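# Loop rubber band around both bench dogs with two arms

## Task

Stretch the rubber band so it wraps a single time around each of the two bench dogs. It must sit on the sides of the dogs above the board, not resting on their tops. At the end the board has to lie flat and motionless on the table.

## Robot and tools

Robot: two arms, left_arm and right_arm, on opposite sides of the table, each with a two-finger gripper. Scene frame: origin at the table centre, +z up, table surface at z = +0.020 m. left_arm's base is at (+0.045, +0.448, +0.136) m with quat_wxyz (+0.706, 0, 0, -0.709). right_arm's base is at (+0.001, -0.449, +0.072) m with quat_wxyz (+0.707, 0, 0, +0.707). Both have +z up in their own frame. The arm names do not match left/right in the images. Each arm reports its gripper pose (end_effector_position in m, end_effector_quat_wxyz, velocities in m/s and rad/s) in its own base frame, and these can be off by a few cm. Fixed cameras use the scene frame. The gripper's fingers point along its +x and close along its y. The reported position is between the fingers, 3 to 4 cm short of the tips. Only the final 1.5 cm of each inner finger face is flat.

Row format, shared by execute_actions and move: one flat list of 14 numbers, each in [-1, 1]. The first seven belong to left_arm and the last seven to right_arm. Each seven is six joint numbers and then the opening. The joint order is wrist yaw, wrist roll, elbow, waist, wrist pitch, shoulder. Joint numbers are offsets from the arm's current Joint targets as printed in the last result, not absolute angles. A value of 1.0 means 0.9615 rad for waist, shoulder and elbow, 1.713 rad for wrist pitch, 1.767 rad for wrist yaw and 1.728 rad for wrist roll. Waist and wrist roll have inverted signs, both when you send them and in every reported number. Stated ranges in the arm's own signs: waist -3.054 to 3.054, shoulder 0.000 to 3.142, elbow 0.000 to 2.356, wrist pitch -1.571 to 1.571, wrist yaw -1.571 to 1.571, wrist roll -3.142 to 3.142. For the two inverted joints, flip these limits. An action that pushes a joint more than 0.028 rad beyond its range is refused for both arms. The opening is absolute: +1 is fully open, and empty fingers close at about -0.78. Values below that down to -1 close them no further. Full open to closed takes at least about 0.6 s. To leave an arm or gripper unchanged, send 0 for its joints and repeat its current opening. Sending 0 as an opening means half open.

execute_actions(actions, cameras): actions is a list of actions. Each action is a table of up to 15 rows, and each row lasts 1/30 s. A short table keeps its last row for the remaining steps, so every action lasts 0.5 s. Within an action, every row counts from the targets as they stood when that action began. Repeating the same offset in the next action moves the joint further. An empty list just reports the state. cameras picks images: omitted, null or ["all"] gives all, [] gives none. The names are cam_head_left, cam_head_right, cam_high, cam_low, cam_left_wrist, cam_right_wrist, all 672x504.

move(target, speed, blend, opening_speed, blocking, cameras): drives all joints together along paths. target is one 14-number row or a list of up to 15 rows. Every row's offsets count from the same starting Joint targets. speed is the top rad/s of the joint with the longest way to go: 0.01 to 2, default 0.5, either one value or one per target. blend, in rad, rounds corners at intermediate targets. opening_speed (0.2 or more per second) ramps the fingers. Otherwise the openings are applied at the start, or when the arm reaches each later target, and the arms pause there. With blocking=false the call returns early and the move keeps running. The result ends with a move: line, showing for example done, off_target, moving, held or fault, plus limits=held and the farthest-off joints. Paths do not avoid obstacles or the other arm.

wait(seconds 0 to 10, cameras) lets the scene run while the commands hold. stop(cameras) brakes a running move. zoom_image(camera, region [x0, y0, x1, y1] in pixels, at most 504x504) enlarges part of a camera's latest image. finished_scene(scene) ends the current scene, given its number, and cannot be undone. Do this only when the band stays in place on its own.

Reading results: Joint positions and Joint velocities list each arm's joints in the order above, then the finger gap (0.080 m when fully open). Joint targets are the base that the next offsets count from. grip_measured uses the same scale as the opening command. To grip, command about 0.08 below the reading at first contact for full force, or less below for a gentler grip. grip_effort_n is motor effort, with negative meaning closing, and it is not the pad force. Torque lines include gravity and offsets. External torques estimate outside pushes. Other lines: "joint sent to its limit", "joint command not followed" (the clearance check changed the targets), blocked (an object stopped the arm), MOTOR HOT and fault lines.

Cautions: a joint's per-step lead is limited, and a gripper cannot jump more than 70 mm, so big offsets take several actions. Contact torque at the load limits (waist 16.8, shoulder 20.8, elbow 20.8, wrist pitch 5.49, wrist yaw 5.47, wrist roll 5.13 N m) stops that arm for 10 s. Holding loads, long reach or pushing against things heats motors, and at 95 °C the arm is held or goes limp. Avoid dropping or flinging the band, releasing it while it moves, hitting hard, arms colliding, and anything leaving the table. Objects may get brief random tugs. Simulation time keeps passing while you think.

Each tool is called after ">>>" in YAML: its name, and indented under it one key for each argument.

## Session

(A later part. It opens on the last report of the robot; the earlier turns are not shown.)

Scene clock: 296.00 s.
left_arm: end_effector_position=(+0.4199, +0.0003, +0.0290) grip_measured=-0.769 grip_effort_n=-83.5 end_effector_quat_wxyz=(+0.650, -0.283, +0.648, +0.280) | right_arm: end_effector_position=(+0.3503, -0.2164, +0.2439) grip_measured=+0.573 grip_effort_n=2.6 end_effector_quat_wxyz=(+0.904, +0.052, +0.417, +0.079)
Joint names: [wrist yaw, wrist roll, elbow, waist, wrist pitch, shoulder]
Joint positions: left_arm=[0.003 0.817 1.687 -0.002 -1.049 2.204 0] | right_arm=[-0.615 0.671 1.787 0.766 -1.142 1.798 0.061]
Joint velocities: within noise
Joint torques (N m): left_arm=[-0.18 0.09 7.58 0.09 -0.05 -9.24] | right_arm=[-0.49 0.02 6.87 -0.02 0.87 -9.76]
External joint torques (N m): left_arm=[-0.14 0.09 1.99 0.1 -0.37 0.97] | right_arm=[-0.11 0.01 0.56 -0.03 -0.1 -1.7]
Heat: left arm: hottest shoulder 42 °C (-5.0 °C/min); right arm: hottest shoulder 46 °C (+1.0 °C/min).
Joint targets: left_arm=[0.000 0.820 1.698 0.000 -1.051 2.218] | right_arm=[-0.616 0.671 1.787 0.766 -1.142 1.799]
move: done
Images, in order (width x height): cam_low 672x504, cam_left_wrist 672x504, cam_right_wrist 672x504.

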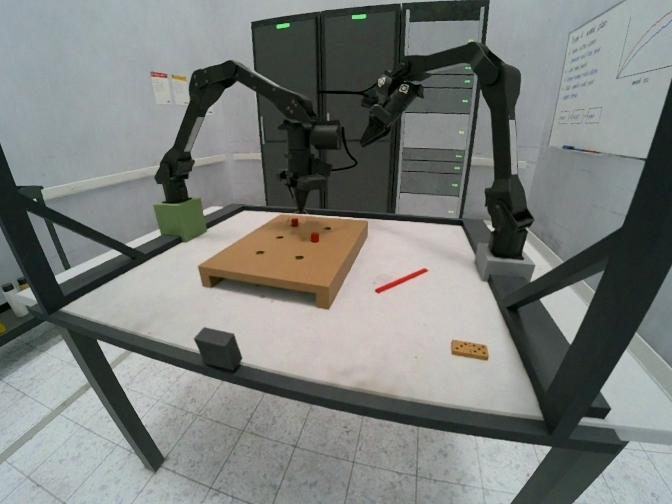

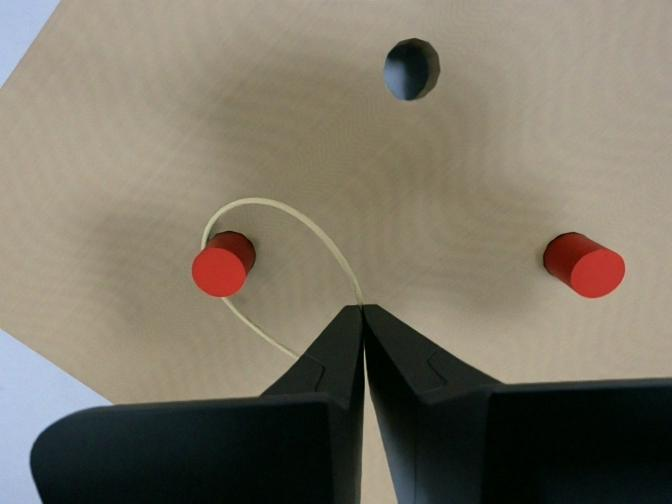

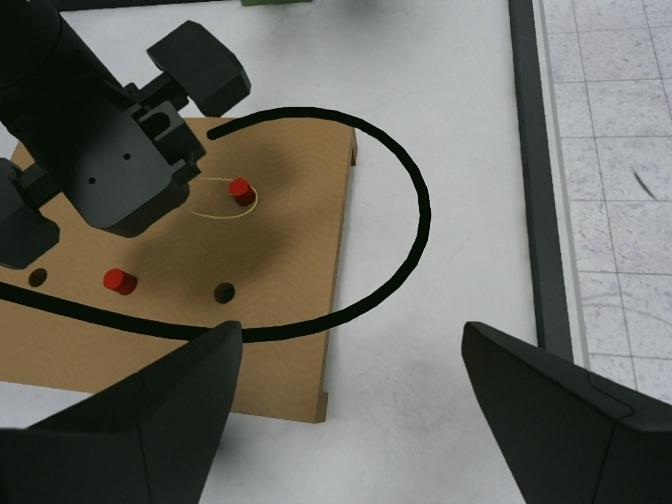

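>>> move:
  target: [0,0.0388,0.2382,0.0699,-0.0222,0.1991,-0.9,0,0,0,0,0,0,0.573]
  speed: 0.15
  cameras: ["cam_left_wrist","cam_right_wrist","cam_low"]

>>> zoom_image:
  camera: "cam_low"
  region: [200, 120, 400, 270]

Scene clock: 321.43 s.
left_arm: end_effector_position=(+0.4579, -0.0293, +0.0040) grip_measured=-0.769 grip_effort_n=-83.5 end_effector_quat_wxyz=(+0.648, -0.283, +0.649, +0.281) | right_arm: end_effector_position=(+0.3503, -0.2164, +0.2439) grip_measured=+0.573 grip_effort_n=3.0 end_effector_quat_wxyz=(+0.904, +0.052, +0.417, +0.079)
Joint names: [wrist yaw, wrist roll, elbow, waist, wrist pitch, shoulder]
Joint positions: left_arm=[0.003 0.884 1.914 0.063 -1.089 2.396 0] | right_arm=[-0.615 0.671 1.787 0.766 -1.142 1.798 0.061]
Joint velocities: within noise
Joint torques (N m): left_arm=[-0.16 0.12 7.89 0.44 0.09 -10.41] | right_arm=[-0.48 0.03 6.87 -0.07 0.86 -9.85]
External joint torques (N m): left_arm=[-0.13 0.12 2.29 0.42 -0.22 0.87] | right_arm=[-0.09 0.02 0.52 -0.03 -0.1 -1.69]
Heat: left arm: hottest shoulder 43 °C (-2.0 °C/min); right arm: hottest shoulder 46 °C (+1.0 °C/min).
Joint targets: left_arm=[0.000 0.887 1.927 0.067 -1.089 2.410] | right_arm=[-0.616 0.671 1.787 0.766 -1.142 1.799]
move: done
Images, in order (width x height): cam_low 672x504, cam_left_wrist 672x504, cam_right_wrist 672x504.

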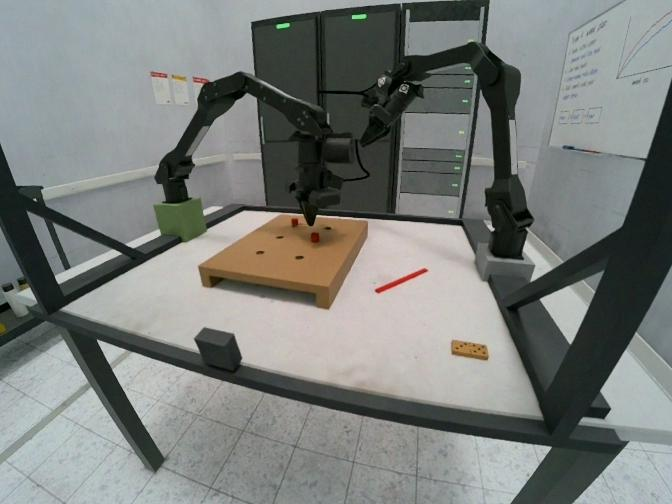

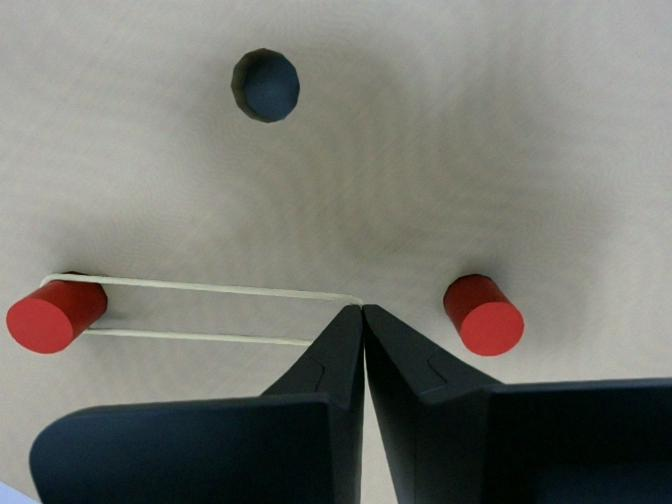

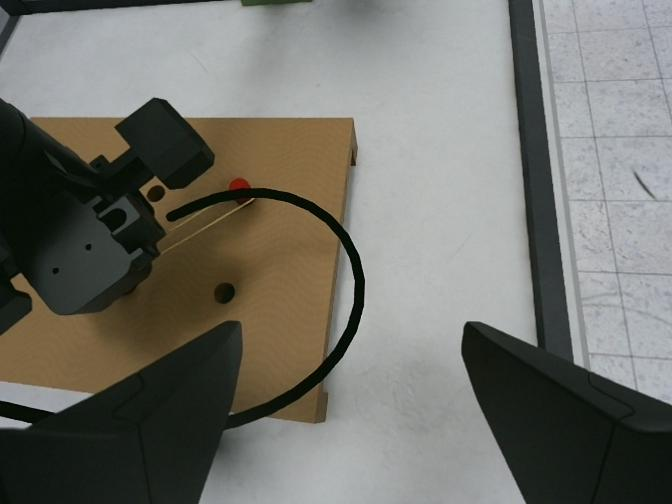

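Scaled by 2.520 from the camera's 672x504 image, which has a finer 960x720 frame.

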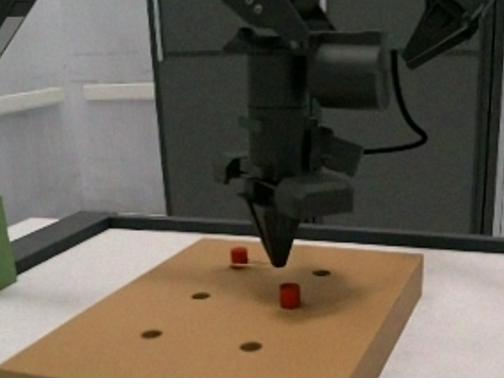

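>>> move:
  target: [0,0.0446,0.155,0.0798,0.0461,0.0895,-0.95,0,0,0,0,0,0,0.573]
  speed: 0.12
  cameras: ["cam_left_wrist","cam_right_wrist","cam_low"]

>>> zoom_image:
  camera: "cam_low"
  region: [200, 120, 400, 270]

Scene clock: 366.10 s.
left_arm: end_effector_position=(+0.4970, -0.0632, +0.0002) grip_measured=-0.769 grip_effort_n=-83.5 end_effector_quat_wxyz=(+0.681, -0.304, +0.611, +0.267) | right_arm: end_effector_position=(+0.3503, -0.2164, +0.2439) grip_measured=+0.573 grip_effort_n=2.6 end_effector_quat_wxyz=(+0.904, +0.052, +0.417, +0.079)
Joint names: [wrist yaw, wrist roll, elbow, waist, wrist pitch, shoulder]
Joint positions: left_arm=[-0.006 0.96 2.052 0.128 -1.027 2.484 0] | right_arm=[-0.615 0.671 1.787 0.766 -1.142 1.798 0.061]
Joint velocities: within noise
Joint torques (N m): left_arm=[0.21 0.13 9.5 1.31 1.4 -11.35] | right_arm=[-0.48 0 6.94 0 0.87 -9.86]
External joint torques (N m): left_arm=[0.25 0.14 3.77 1.22 0.92 0.43] | right_arm=[-0.1 0 0.62 0.03 -0.09 -1.74]
Heat: left arm: hottest shoulder 44 °C (+1.0 °C/min); right arm: hottest shoulder 47 °C (+1.0 °C/min).
Joint targets: left_arm=[0.000 0.964 2.076 0.144 -1.010 2.495] | right_arm=[-0.616 0.671 1.787 0.766 -1.142 1.799]
move: done
Images, in order (width x height): cam_low 672x504, cam_left_wrist 672x504, cam_right_wrist 672x504.

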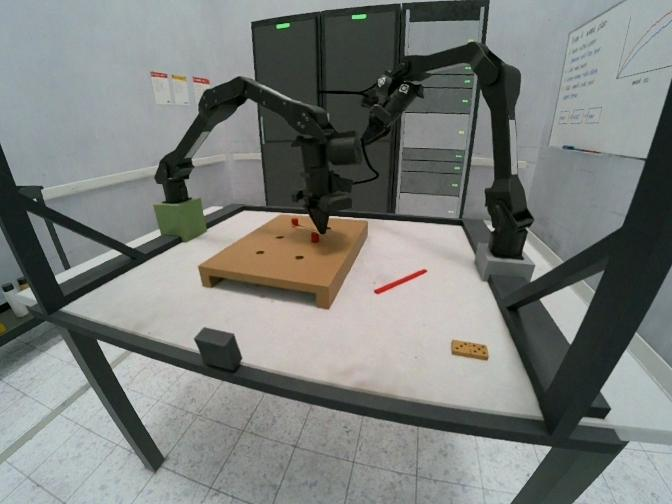

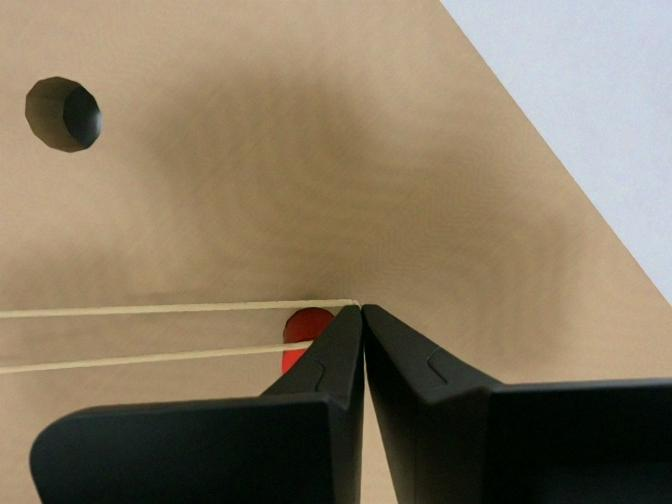

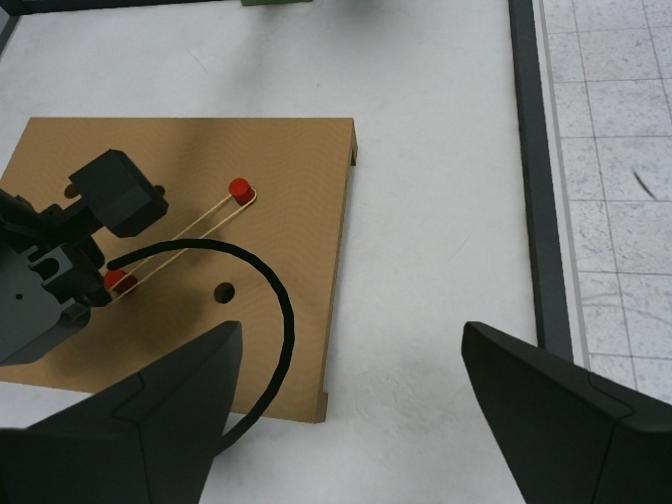

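Scaled by 2.520 from the camera's 672x504 image, which has a finer 960x720 frame.

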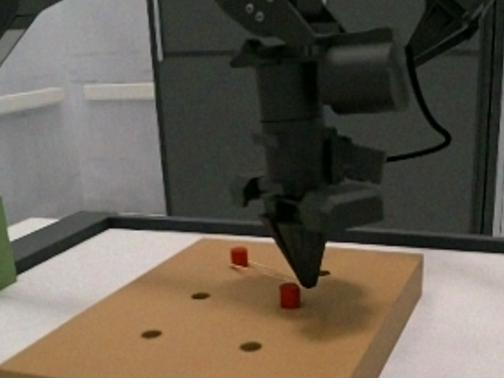

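>>> move:
  target:
    - [0,0.0069,0.1039,0.0189,-0.0269,0.057,-0.95,0,0,0,0,0,0,0.573]
    - [0,0.0069,0.031,0.0189,0.0333,0.0915,-0.95,0,0,0,0,0,0,0.573]
  speed: 0.1
  cameras: ["cam_left_wrist","cam_right_wrist","cam_low"]

>>> zoom_image:
  camera: "cam_low"
  region: [260, 190, 360, 265]

>>> zoom_image:
  camera: "cam_right_wrist"
  region: [40, 120, 300, 330]

Scene clock: 396.33 s.
left_arm: end_effector_position=(+0.5140, -0.0739, -0.0211) grip_measured=-0.769 grip_effort_n=-83.5 end_effector_quat_wxyz=(+0.691, -0.308, +0.601, +0.259) | right_arm: end_effector_position=(+0.3503, -0.2164, +0.2439) grip_measured=+0.573 grip_effort_n=3.5 end_effector_quat_wxyz=(+0.904, +0.052, +0.417, +0.079)
Joint names: [wrist yaw, wrist roll, elbow, waist, wrist pitch, shoulder]
Joint positions: left_arm=[-0.01 0.973 2.114 0.146 -0.975 2.564 0] | right_arm=[-0.615 0.671 1.787 0.766 -1.142 1.798 0.061]
Joint velocities: within noise
Joint torques (N m): left_arm=[0.31 0.09 5.7 1.45 1.81 -10.81] | right_arm=[-0.47 0.01 6.9 -0.01 0.86 -9.88]
External joint torques (N m): left_arm=[0.36 0.1 -0.22 1.38 1.24 1.59] | right_arm=[-0.09 0.01 0.59 -0.01 -0.11 -1.83]
Heat: left arm: hottest shoulder 51 °C (+8.1 °C/min); right arm: hottest shoulder 47 °C (+1.0 °C/min). Fold the left arm in close to its base, or ease its load, before you think long.
Joint targets: left_arm=[0.000 0.976 2.105 0.162 -0.953 2.584] | right_arm=[-0.616 0.671 1.787 0.766 -1.142 1.799]
MOTOR HOT: the shoulder of the left arm reports 51 °C; the controller stops that arm at 95 °C. To cool a motor, set the load down, stop pushing, or move to a pose that needs little force.
move: done
Images, in order (width x height): cam_low 672x504, cam_left_wrist 672x504, cam_right_wrist 672x504.

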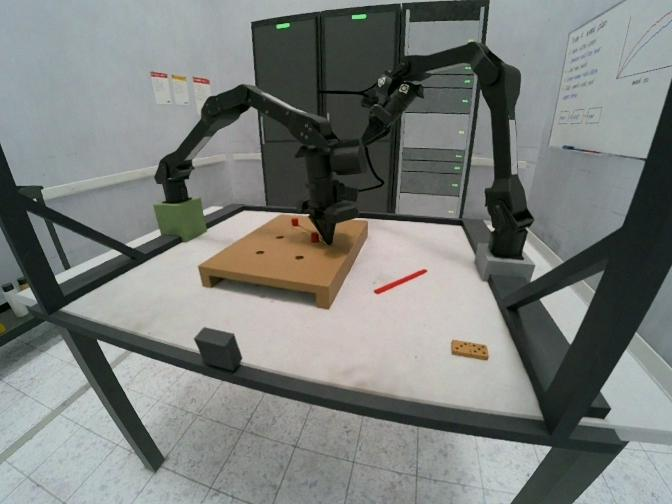

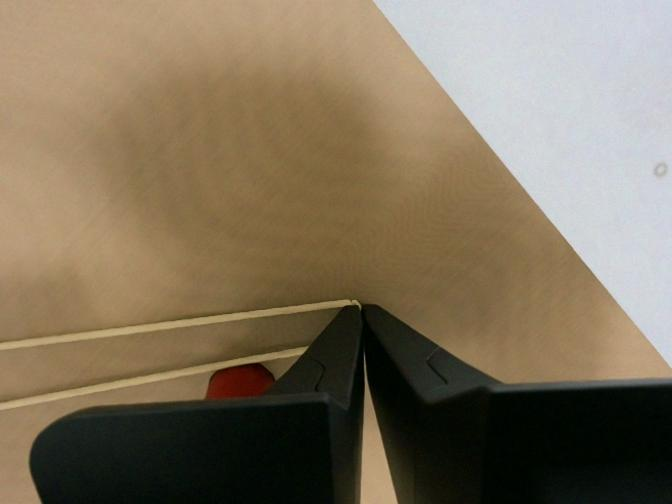

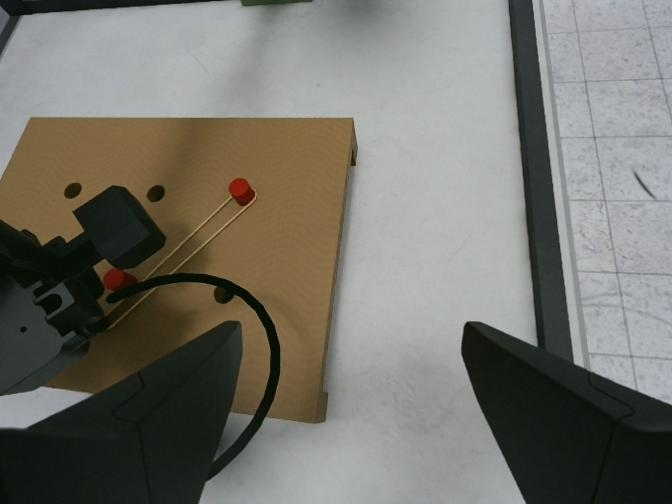

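Scaled by 5.040 from the camera's 672x504 image, which has a finer 960x720 frame.

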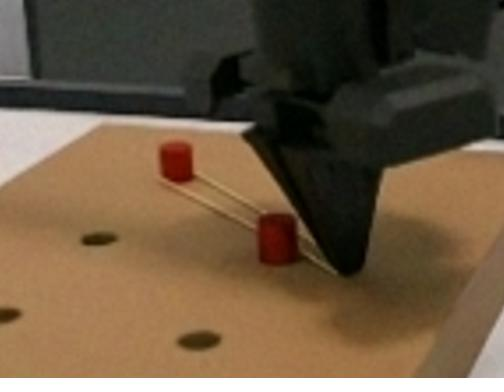

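Scaled by 1.938 from the camera's 672x504 image, which has a finer 960x720 frame.

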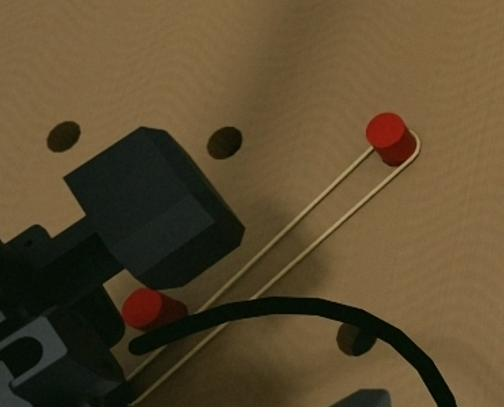

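>>> move:
  target:
    - [0,0,0.0737,0,-0.0601,-0.0356,-0.95,0,0,0,0,0,0,0.573]
    - [0,0.0093,0.0145,0.0166,-0.045,-0.0675,-0.95,0,0,0,0,0,0,0.573]
    - [0,0.0093,-0.0608,0.0166,0.0216,-0.0244,-0.95,0,0,0,0,0,0,0.573]
  speed: 0.1
  cameras: ["cam_left_wrist","cam_right_wrist","cam_low"]

>>> zoom_image:
  camera: "cam_low"
  region: [260, 190, 360, 265]

>>> zoom_image:
  camera: "cam_right_wrist"
  region: [40, 120, 300, 330]

Scene clock: 422.87 s.
left_arm: end_effector_position=(+0.5083, -0.0801, -0.0233) grip_measured=-0.769 grip_effort_n=-83.5 end_effector_quat_wxyz=(+0.691, -0.309, +0.600, +0.260) | right_arm: end_effector_position=(+0.3503, -0.2164, +0.2439) grip_measured=+0.573 grip_effort_n=3.0 end_effector_quat_wxyz=(+0.904, +0.052, +0.417, +0.079)
Joint names: [wrist yaw, wrist roll, elbow, waist, wrist pitch, shoulder]
Joint positions: left_arm=[-0.011 0.989 2.06 0.16 -0.944 2.541 0] | right_arm=[-0.615 0.671 1.787 0.766 -1.142 1.798 0.061]
Joint velocities: within noise
Joint torques (N m): left_arm=[0.4 0.09 5 1.56 2.23 -10.64] | right_arm=[-0.5 0.02 6.85 -0.07 0.87 -9.84]
External joint torques (N m): left_arm=[0.45 0.1 -0.91 1.56 1.65 1.68] | right_arm=[-0.11 0.02 0.64 -0.02 -0.08 -1.91]
Heat: left arm: hottest shoulder 47 °C (+3.0 °C/min); right arm: hottest shoulder 48 °C (+1.0 °C/min).
Joint targets: left_arm=[0.000 0.992 2.047 0.178 -0.916 2.560] | right_arm=[-0.616 0.671 1.787 0.766 -1.142 1.799]
MOTOR HOT: cleared for the motors of the left arm.
move: done
Images, in order (width x height): cam_low 672x504, cam_left_wrist 672x504, cam_right_wrist 672x504.

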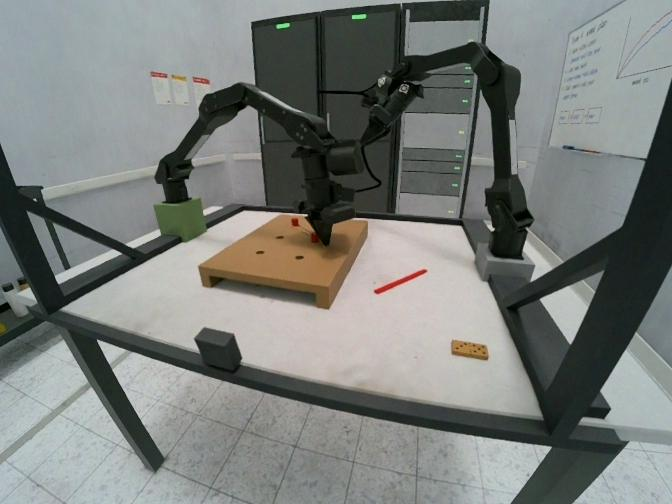

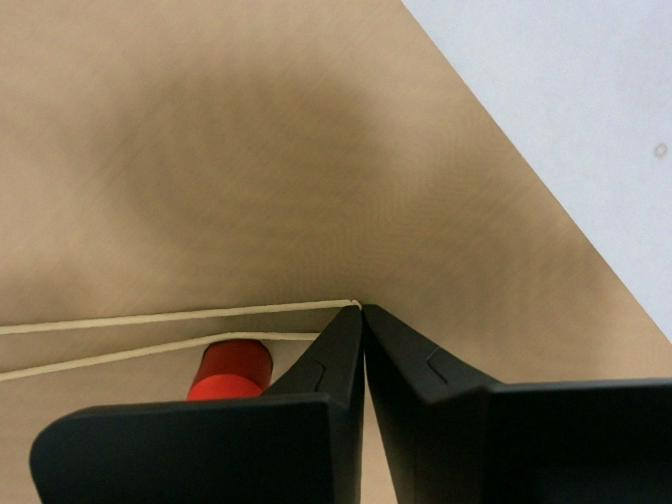

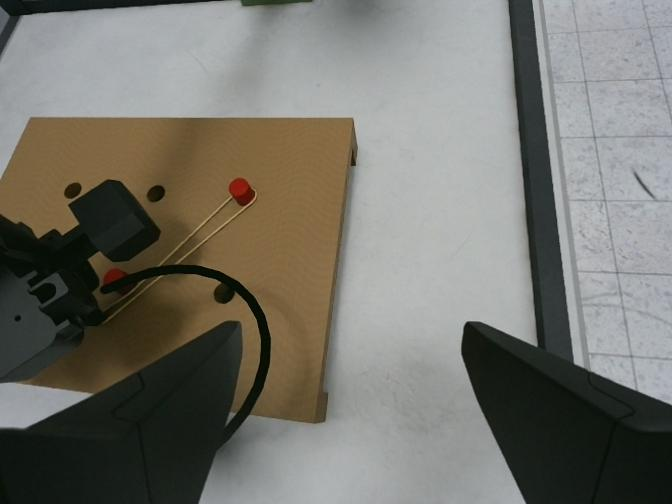

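Scaled by 5.040 from the camera's 672x504 image, which has a finer 960x720 frame.

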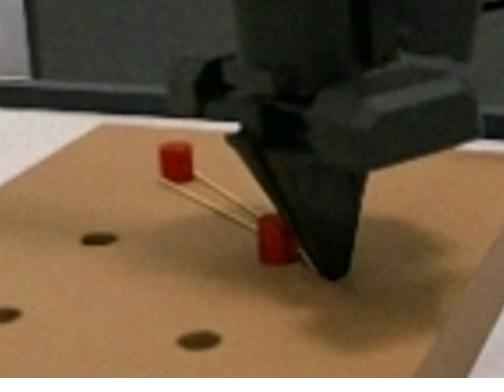

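Scaled by 1.938 from the camera's 672x504 image, which has a finer 960x720 frame.

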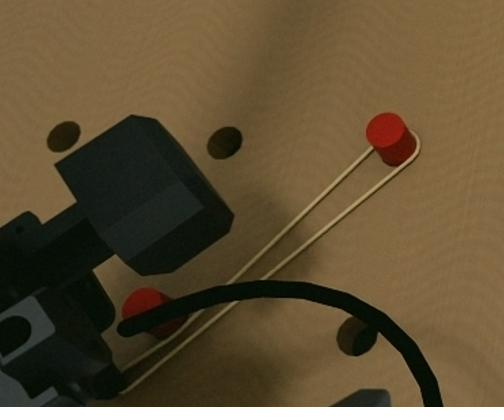

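>>> move:
  target:
    - [0,0,0.1406,0,-0.1121,-0.0585,-0.95,0,0,0,0,0,0,0.573]
    - [0,0.003,0.1206,0.0062,-0.1074,-0.0693,-0.95,0,0,0,0,0,0,0.573]
  speed: 0.15
  cameras: ["cam_left_wrist","cam_right_wrist","cam_low"]

>>> zoom_image:
  camera: "cam_low"
  region: [260, 190, 360, 265]

>>> zoom_image:
  camera: "cam_right_wrist"
  region: [40, 120, 300, 330]

Scene clock: 445.83 s.
left_arm: end_effector_position=(+0.4993, -0.0806, +0.0098) grip_measured=-0.769 grip_effort_n=-83.5 end_effector_quat_wxyz=(+0.677, -0.300, +0.615, +0.270) | right_arm: end_effector_position=(+0.3503, -0.2164, +0.2439) grip_measured=+0.573 grip_effort_n=3.0 end_effector_quat_wxyz=(+0.904, +0.052, +0.417, +0.079)
Joint names: [wrist yaw, wrist roll, elbow, waist, wrist pitch, shoulder]
Joint positions: left_arm=[-0.011 0.994 2.155 0.163 -1.111 2.518 0] | right_arm=[-0.615 0.671 1.787 0.766 -1.142 1.798 0.061]
Joint velocities: within noise
Joint torques (N m): left_arm=[0.39 0.1 7.56 1.79 1.03 -16.05] | right_arm=[-0.48 0.02 6.93 -0.07 0.85 -9.88]
External joint torques (N m): left_arm=[0.45 0.1 1.73 1.82 0.57 -3.91] | right_arm=[-0.1 0.01 0.62 -0.08 -0.13 -1.87]
Heat: left arm: hottest shoulder 50 °C (+0.0 °C/min); right arm: hottest shoulder 48 °C (+1.0 °C/min). Fold the left arm in close to its base, or ease its load, before you think long.
Joint targets: left_arm=[0.000 0.997 2.163 0.184 -1.100 2.493] | right_arm=[-0.616 0.671 1.787 0.766 -1.142 1.799]
MOTOR HOT: the shoulder of the left arm reports 50 °C; the controller stops that arm at 95 °C. To cool a motor, set the load down, stop pushing, or move to a pose that needs little force.
move: done
Images, in order (width x height): cam_low 672x504, cam_left_wrist 672x504, cam_right_wrist 672x504.

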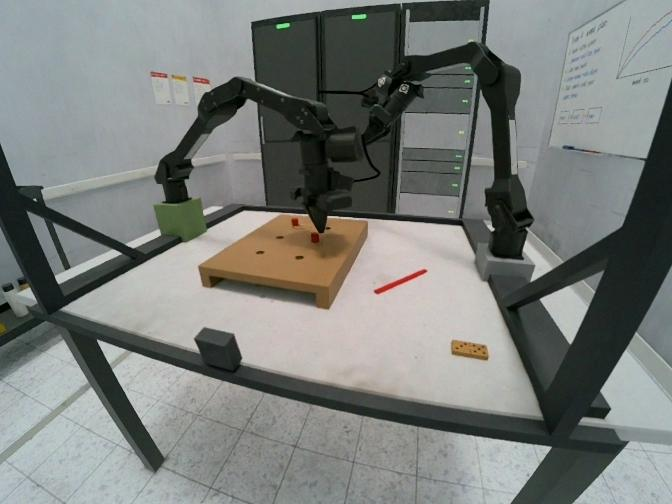

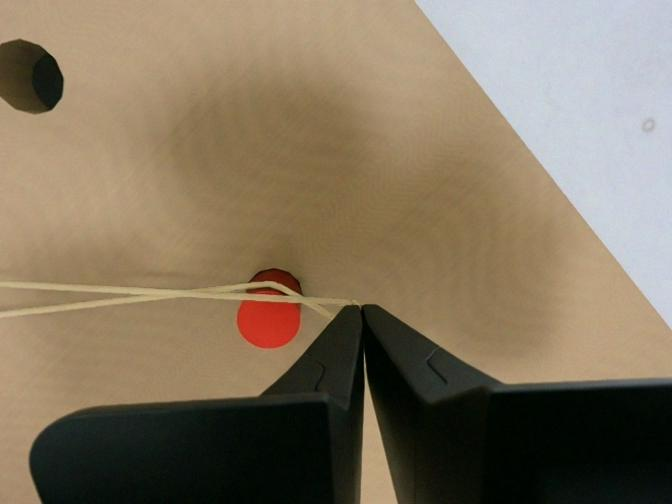

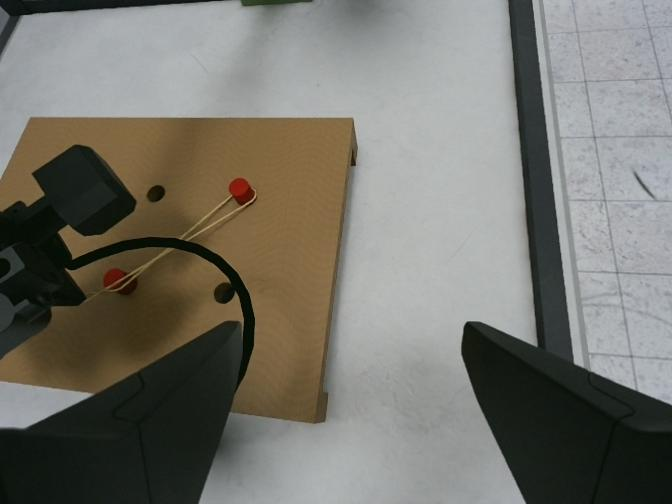

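Scaled by 5.040 from the camera's 672x504 image, which has a finer 960x720 frame.

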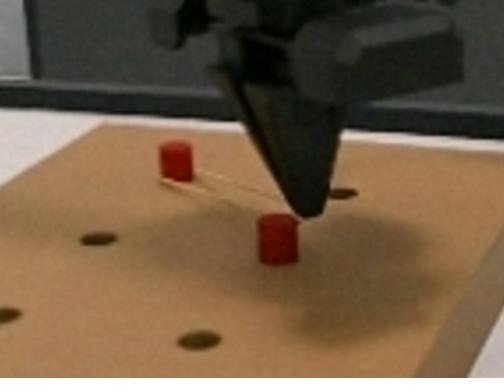

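Scaled by 1.938 from the camera's 672x504 image, which has a finer 960x720 frame.

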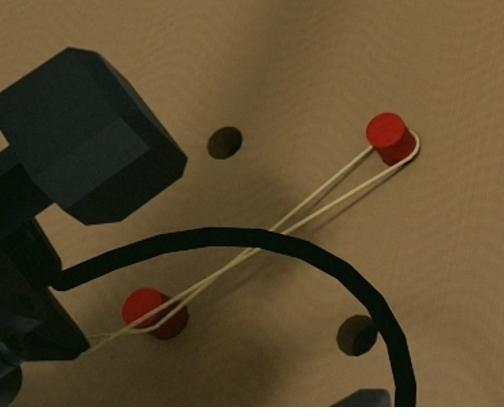

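>>> move:
  target:
    - [0,-0.011,0.0732,-0.0203,-0.0187,0.04,-0.95,0,0,0,0,0,0,0.573]
    - [0,-0.011,0.1529,-0.0203,-0.0642,0.0384,-0.95,0,0,0,0,0,0,0.573]
    - [0,0,0.0653,0.001,-0.042,-0.0092,-0.95,0,0,0,0,0,0,0.573]
  speed: 0.15
  cameras: ["cam_left_wrist","cam_right_wrist","cam_low"]

>>> zoom_image:
  camera: "cam_low"
  region: [260, 190, 360, 265]

>>> zoom_image:
  camera: "cam_right_wrist"
  region: [40, 120, 300, 330]

Scene clock: 484.20 s.
left_arm: end_effector_position=(+0.4999, -0.0835, +0.0328) grip_measured=-0.769 grip_effort_n=-83.5 end_effector_quat_wxyz=(+0.679, -0.300, +0.615, +0.267) end_effector_velocity=(-0.006, -0.004, -0.004) end_effector_angular_velocity=(-0.020, +0.025, +0.017) | right_arm: end_effector_position=(+0.3503, -0.2164, +0.2439) grip_measured=+0.573 grip_effort_n=3.0 end_effector_quat_wxyz=(+0.904, +0.052, +0.417, +0.079)
Joint names: [wrist yaw, wrist roll, elbow, waist, wrist pitch, shoulder]
Joint positions: left_arm=[-0.011 0.994 2.227 0.169 -1.189 2.507 0] | right_arm=[-0.615 0.671 1.787 0.766 -1.142 1.798 0.061]
Joint velocities: left_arm=[0.022 0.022 -0.017 0.002 -0.007 -0.002 0] | right_arm=[within noise]
Joint torques (N m): left_arm=[0.38 0.13 6.66 1.37 1.4 -15.75] | right_arm=[-0.49 0.03 6.83 -0.08 0.87 -9.8]
External joint torques (N m): left_arm=[0.44 0.13 0.7 1.46 0.91 -3.57] | right_arm=[-0.11 0.02 0.46 -0.09 -0.1 -1.65]
Heat: left arm: hottest shoulder 70 °C (+22.3 °C/min); right arm: hottest shoulder 48 °C (+0.0 °C/min). Fold the left arm in close to its base, or ease its load, before you think long.
Joint targets: left_arm=[0.000 0.997 2.226 0.185 -1.172 2.485] | right_arm=[-0.616 0.671 1.787 0.766 -1.142 1.799]
MOTOR HOT: still on. The shoulder of the left arm reports 70 °C.
move: done
Images, in order (width x height): cam_low 672x504, cam_left_wrist 672x504, cam_right_wrist 672x504.

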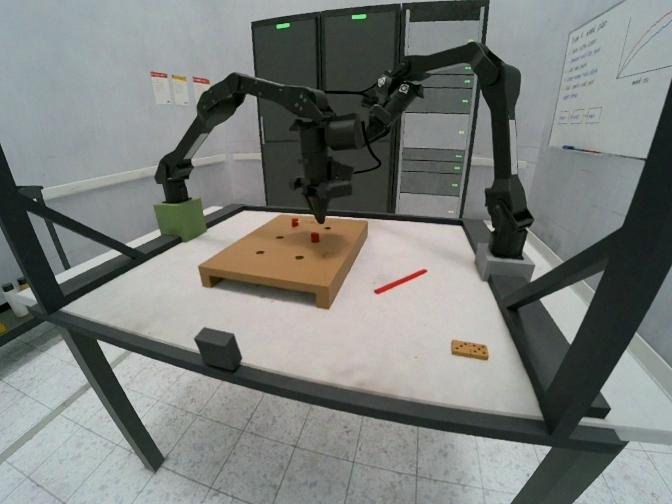

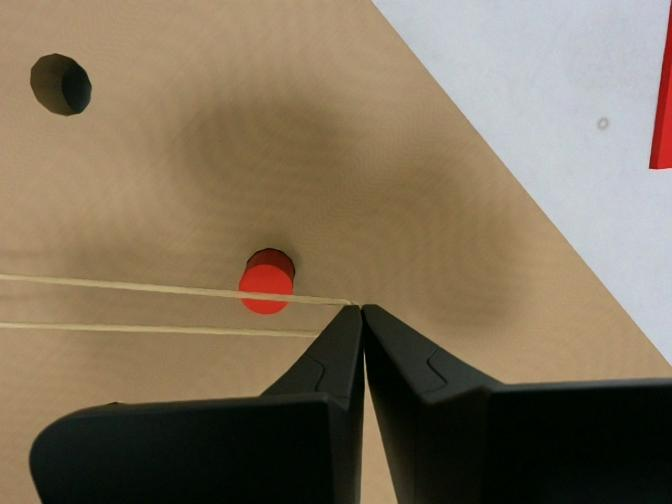

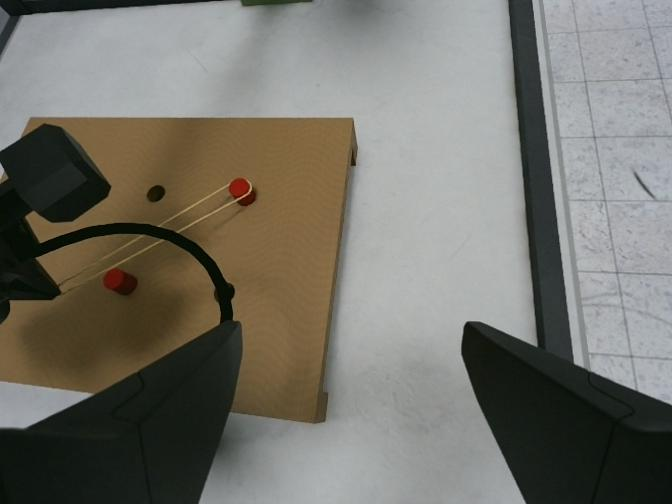

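Scaled by 5.040 from the camera's 672x504 image, which has a finer 960x720 frame.

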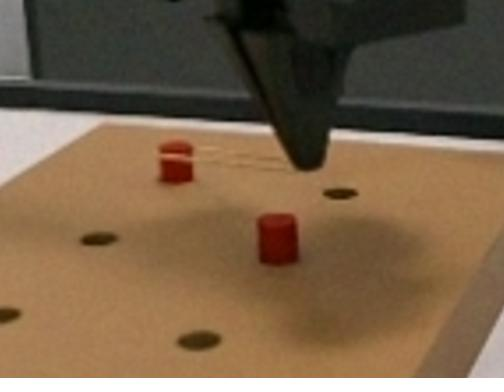

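Scaled by 1.938 from the camera's 672x504 image, which has a finer 960x720 frame.

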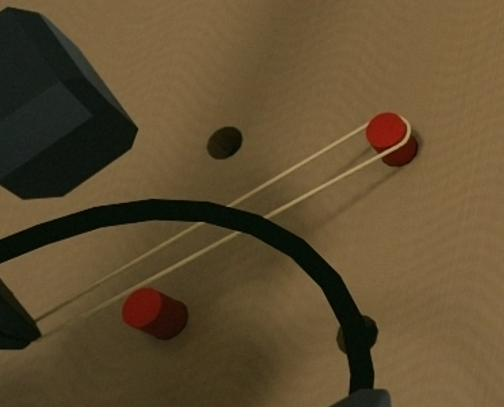

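>>> move:
  target: [0,0,-0.1734,0,0.1208,0.0407,-0.95,0,0,0,0,0,0,0.573]
  speed: 0.2
  cameras: ["cam_left_wrist","cam_right_wrist","cam_low"]

>>> zoom_image:
  camera: "cam_low"
  region: [260, 190, 360, 265]

>>> zoom_image:
  camera: "cam_right_wrist"
  region: [40, 120, 300, 330]

Scene clock: 499.03 s.
left_arm: end_effector_position=(+0.5035, -0.0841, -0.0091) grip_measured=-0.769 grip_effort_n=-83.5 end_effector_quat_wxyz=(+0.690, -0.307, +0.602, +0.259) | right_arm: end_effector_position=(+0.3503, -0.2164, +0.2439) grip_measured=+0.573 grip_effort_n=3.0 end_effector_quat_wxyz=(+0.904, +0.052, +0.417, +0.079)
Joint names: [wrist yaw, wrist roll, elbow, waist, wrist pitch, shoulder]
Joint positions: left_arm=[-0.011 0.994 2.062 0.169 -0.982 2.511 0] | right_arm=[-0.615 0.671 1.787 0.766 -1.142 1.798 0.061]
Joint velocities: within noise
Joint torques (N m): left_arm=[0.4 0.09 6.26 1.44 1.49 -11.43] | right_arm=[-0.5 0.02 6.88 -0.12 0.88 -9.89]
External joint torques (N m): left_arm=[0.45 0.1 0.4 1.37 0.93 0.63] | right_arm=[-0.12 0.01 0.58 -0.13 -0.09 -1.86]
Heat: left arm: hottest shoulder 71 °C (+22.4 °C/min); right arm: hottest shoulder 48 °C (+0.0 °C/min). Fold the left arm in close to its base, or ease its load, before you think long.
Joint targets: left_arm=[0.000 0.997 2.059 0.185 -0.965 2.524] | right_arm=[-0.616 0.671 1.787 0.766 -1.142 1.799]
MOTOR HOT: still on. The shoulder of the left arm reports 71 °C.
move: done
Images, in order (width x height): cam_low 672x504, cam_left_wrist 672x504, cam_right_wrist 672x504.

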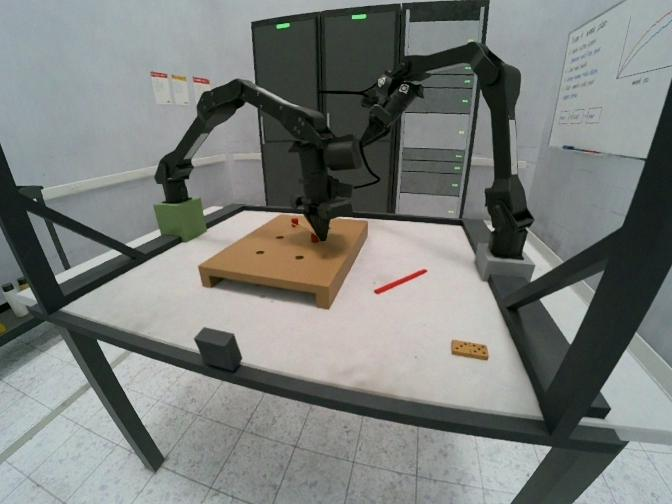

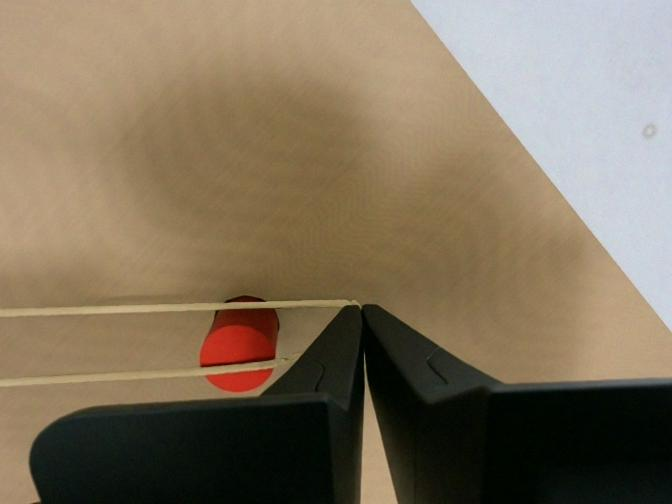

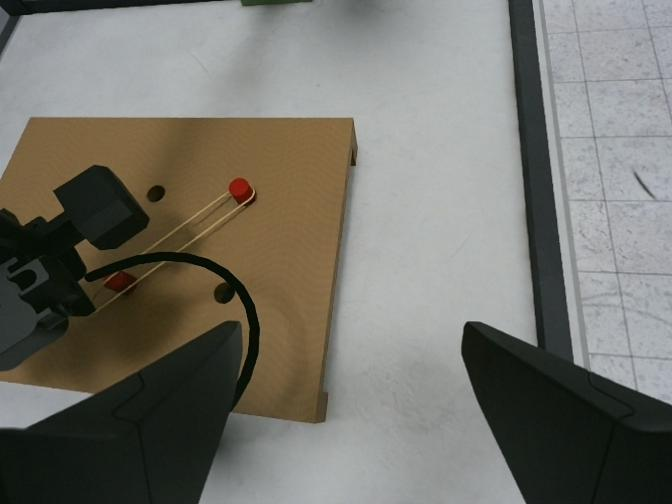

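Scaled by 5.040 from the camera's 672x504 image, which has a finer 960x720 frame.

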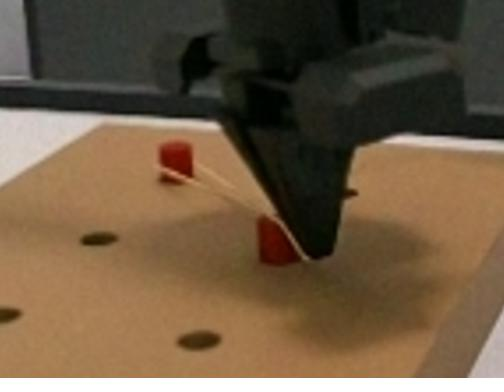

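Scaled by 1.938 from the camera's 672x504 image, which has a finer 960x720 frame.

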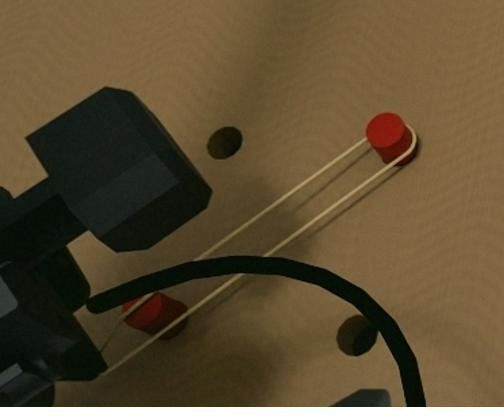

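>>> move:
  target:
    - [0,0,-0.0396,0,0.0397,0.0308,-0.95,0,0,0,0,0,0,0.573]
    - [0,0.0122,-0.0979,0.026,0.0551,0,-0.95,0,0,0,0,0,0,0.573]
  speed: 0.1
  cameras: ["cam_left_wrist","cam_right_wrist","cam_low"]

>>> zoom_image:
  camera: "cam_low"
  region: [260, 190, 360, 265]

>>> zoom_image:
  camera: "cam_right_wrist"
  region: [40, 120, 300, 330]

Scene clock: 516.63 s.
left_arm: end_effector_position=(+0.5036, -0.0869, -0.0237) grip_measured=-0.769 grip_effort_n=-83.5 end_effector_quat_wxyz=(+0.697, -0.314, +0.590, +0.260) | right_arm: end_effector_position=(+0.3503, -0.2164, +0.2439) grip_measured=+0.573 grip_effort_n=3.0 end_effector_quat_wxyz=(+0.904, +0.052, +0.417, +0.079)
Joint names: [wrist yaw, wrist roll, elbow, waist, wrist pitch, shoulder]
Joint positions: left_arm=[-0.021 1.014 1.985 0.177 -0.885 2.504 0] | right_arm=[-0.615 0.671 1.787 0.766 -1.142 1.798 0.061]
Joint velocities: within noise
Joint torques (N m): left_arm=[0.76 0.12 4.18 2.93 1.33 -10.44] | right_arm=[-0.49 0.01 6.98 -0.01 0.88 -9.85]
External joint torques (N m): left_arm=[0.82 0.13 -1.66 2.93 0.71 1.52] | right_arm=[-0.1 0.01 0.69 0.06 -0.09 -1.84]
Heat: left arm: hottest shoulder 65 °C (+6.0 °C/min); right arm: hottest shoulder 49 °C (+1.0 °C/min). Fold the left arm in close to its base, or ease its load, before you think long.
Joint targets: left_arm=[0.000 1.018 1.965 0.210 -0.871 2.524] | right_arm=[-0.616 0.671 1.787 0.766 -1.142 1.799]
MOTOR HOT: still on. The shoulder of the left arm reports 65 °C.
move: off_target (left_arm); left_arm: the waist is farthest, 0.033 rad from its target
Images, in order (width x height): cam_low 672x504, cam_left_wrist 672x504, cam_right_wrist 672x504.

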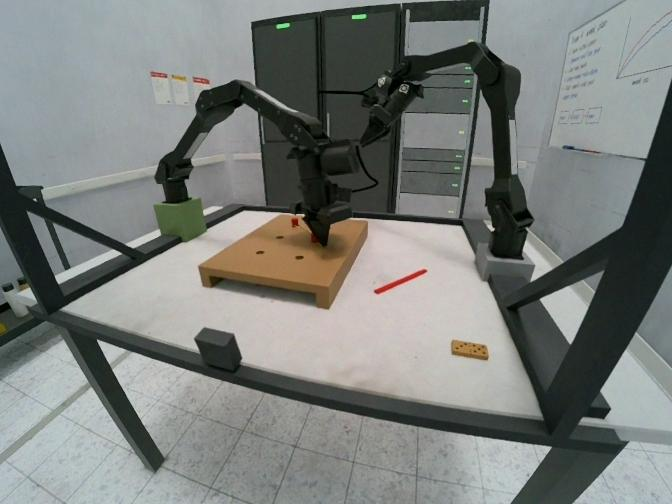

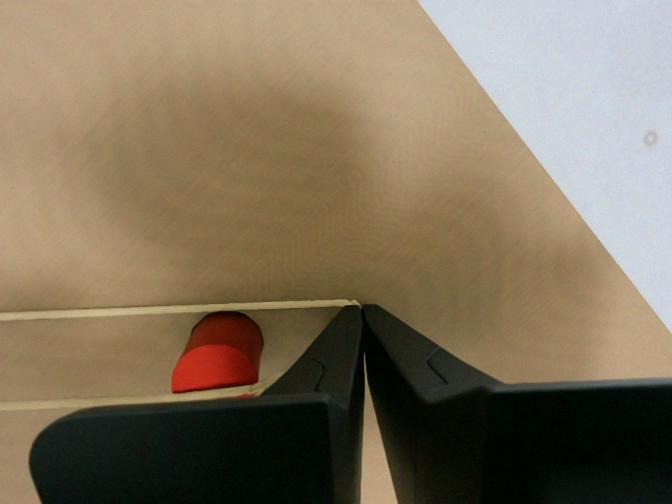

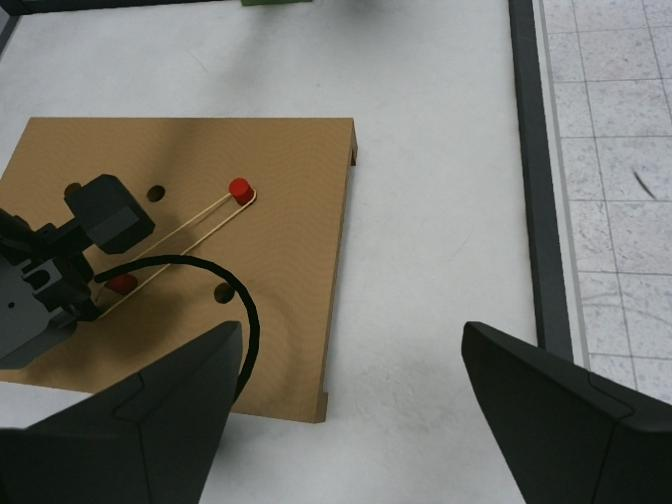

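Scaled by 5.040 from the camera's 672x504 image, which has a finer 960x720 frame.

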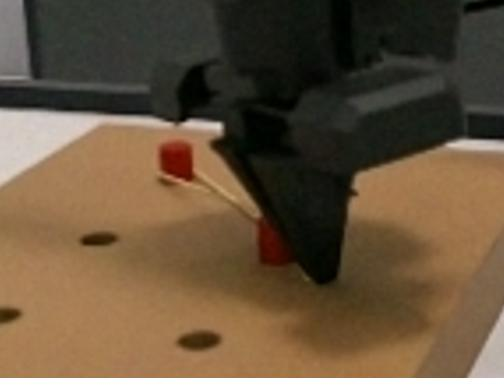

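Scaled by 1.938 from the camera's 672x504 image, which has a finer 960x720 frame.

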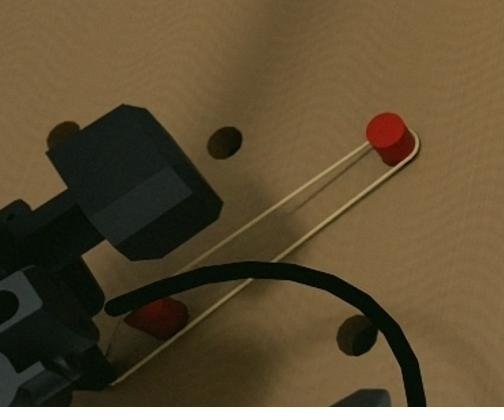

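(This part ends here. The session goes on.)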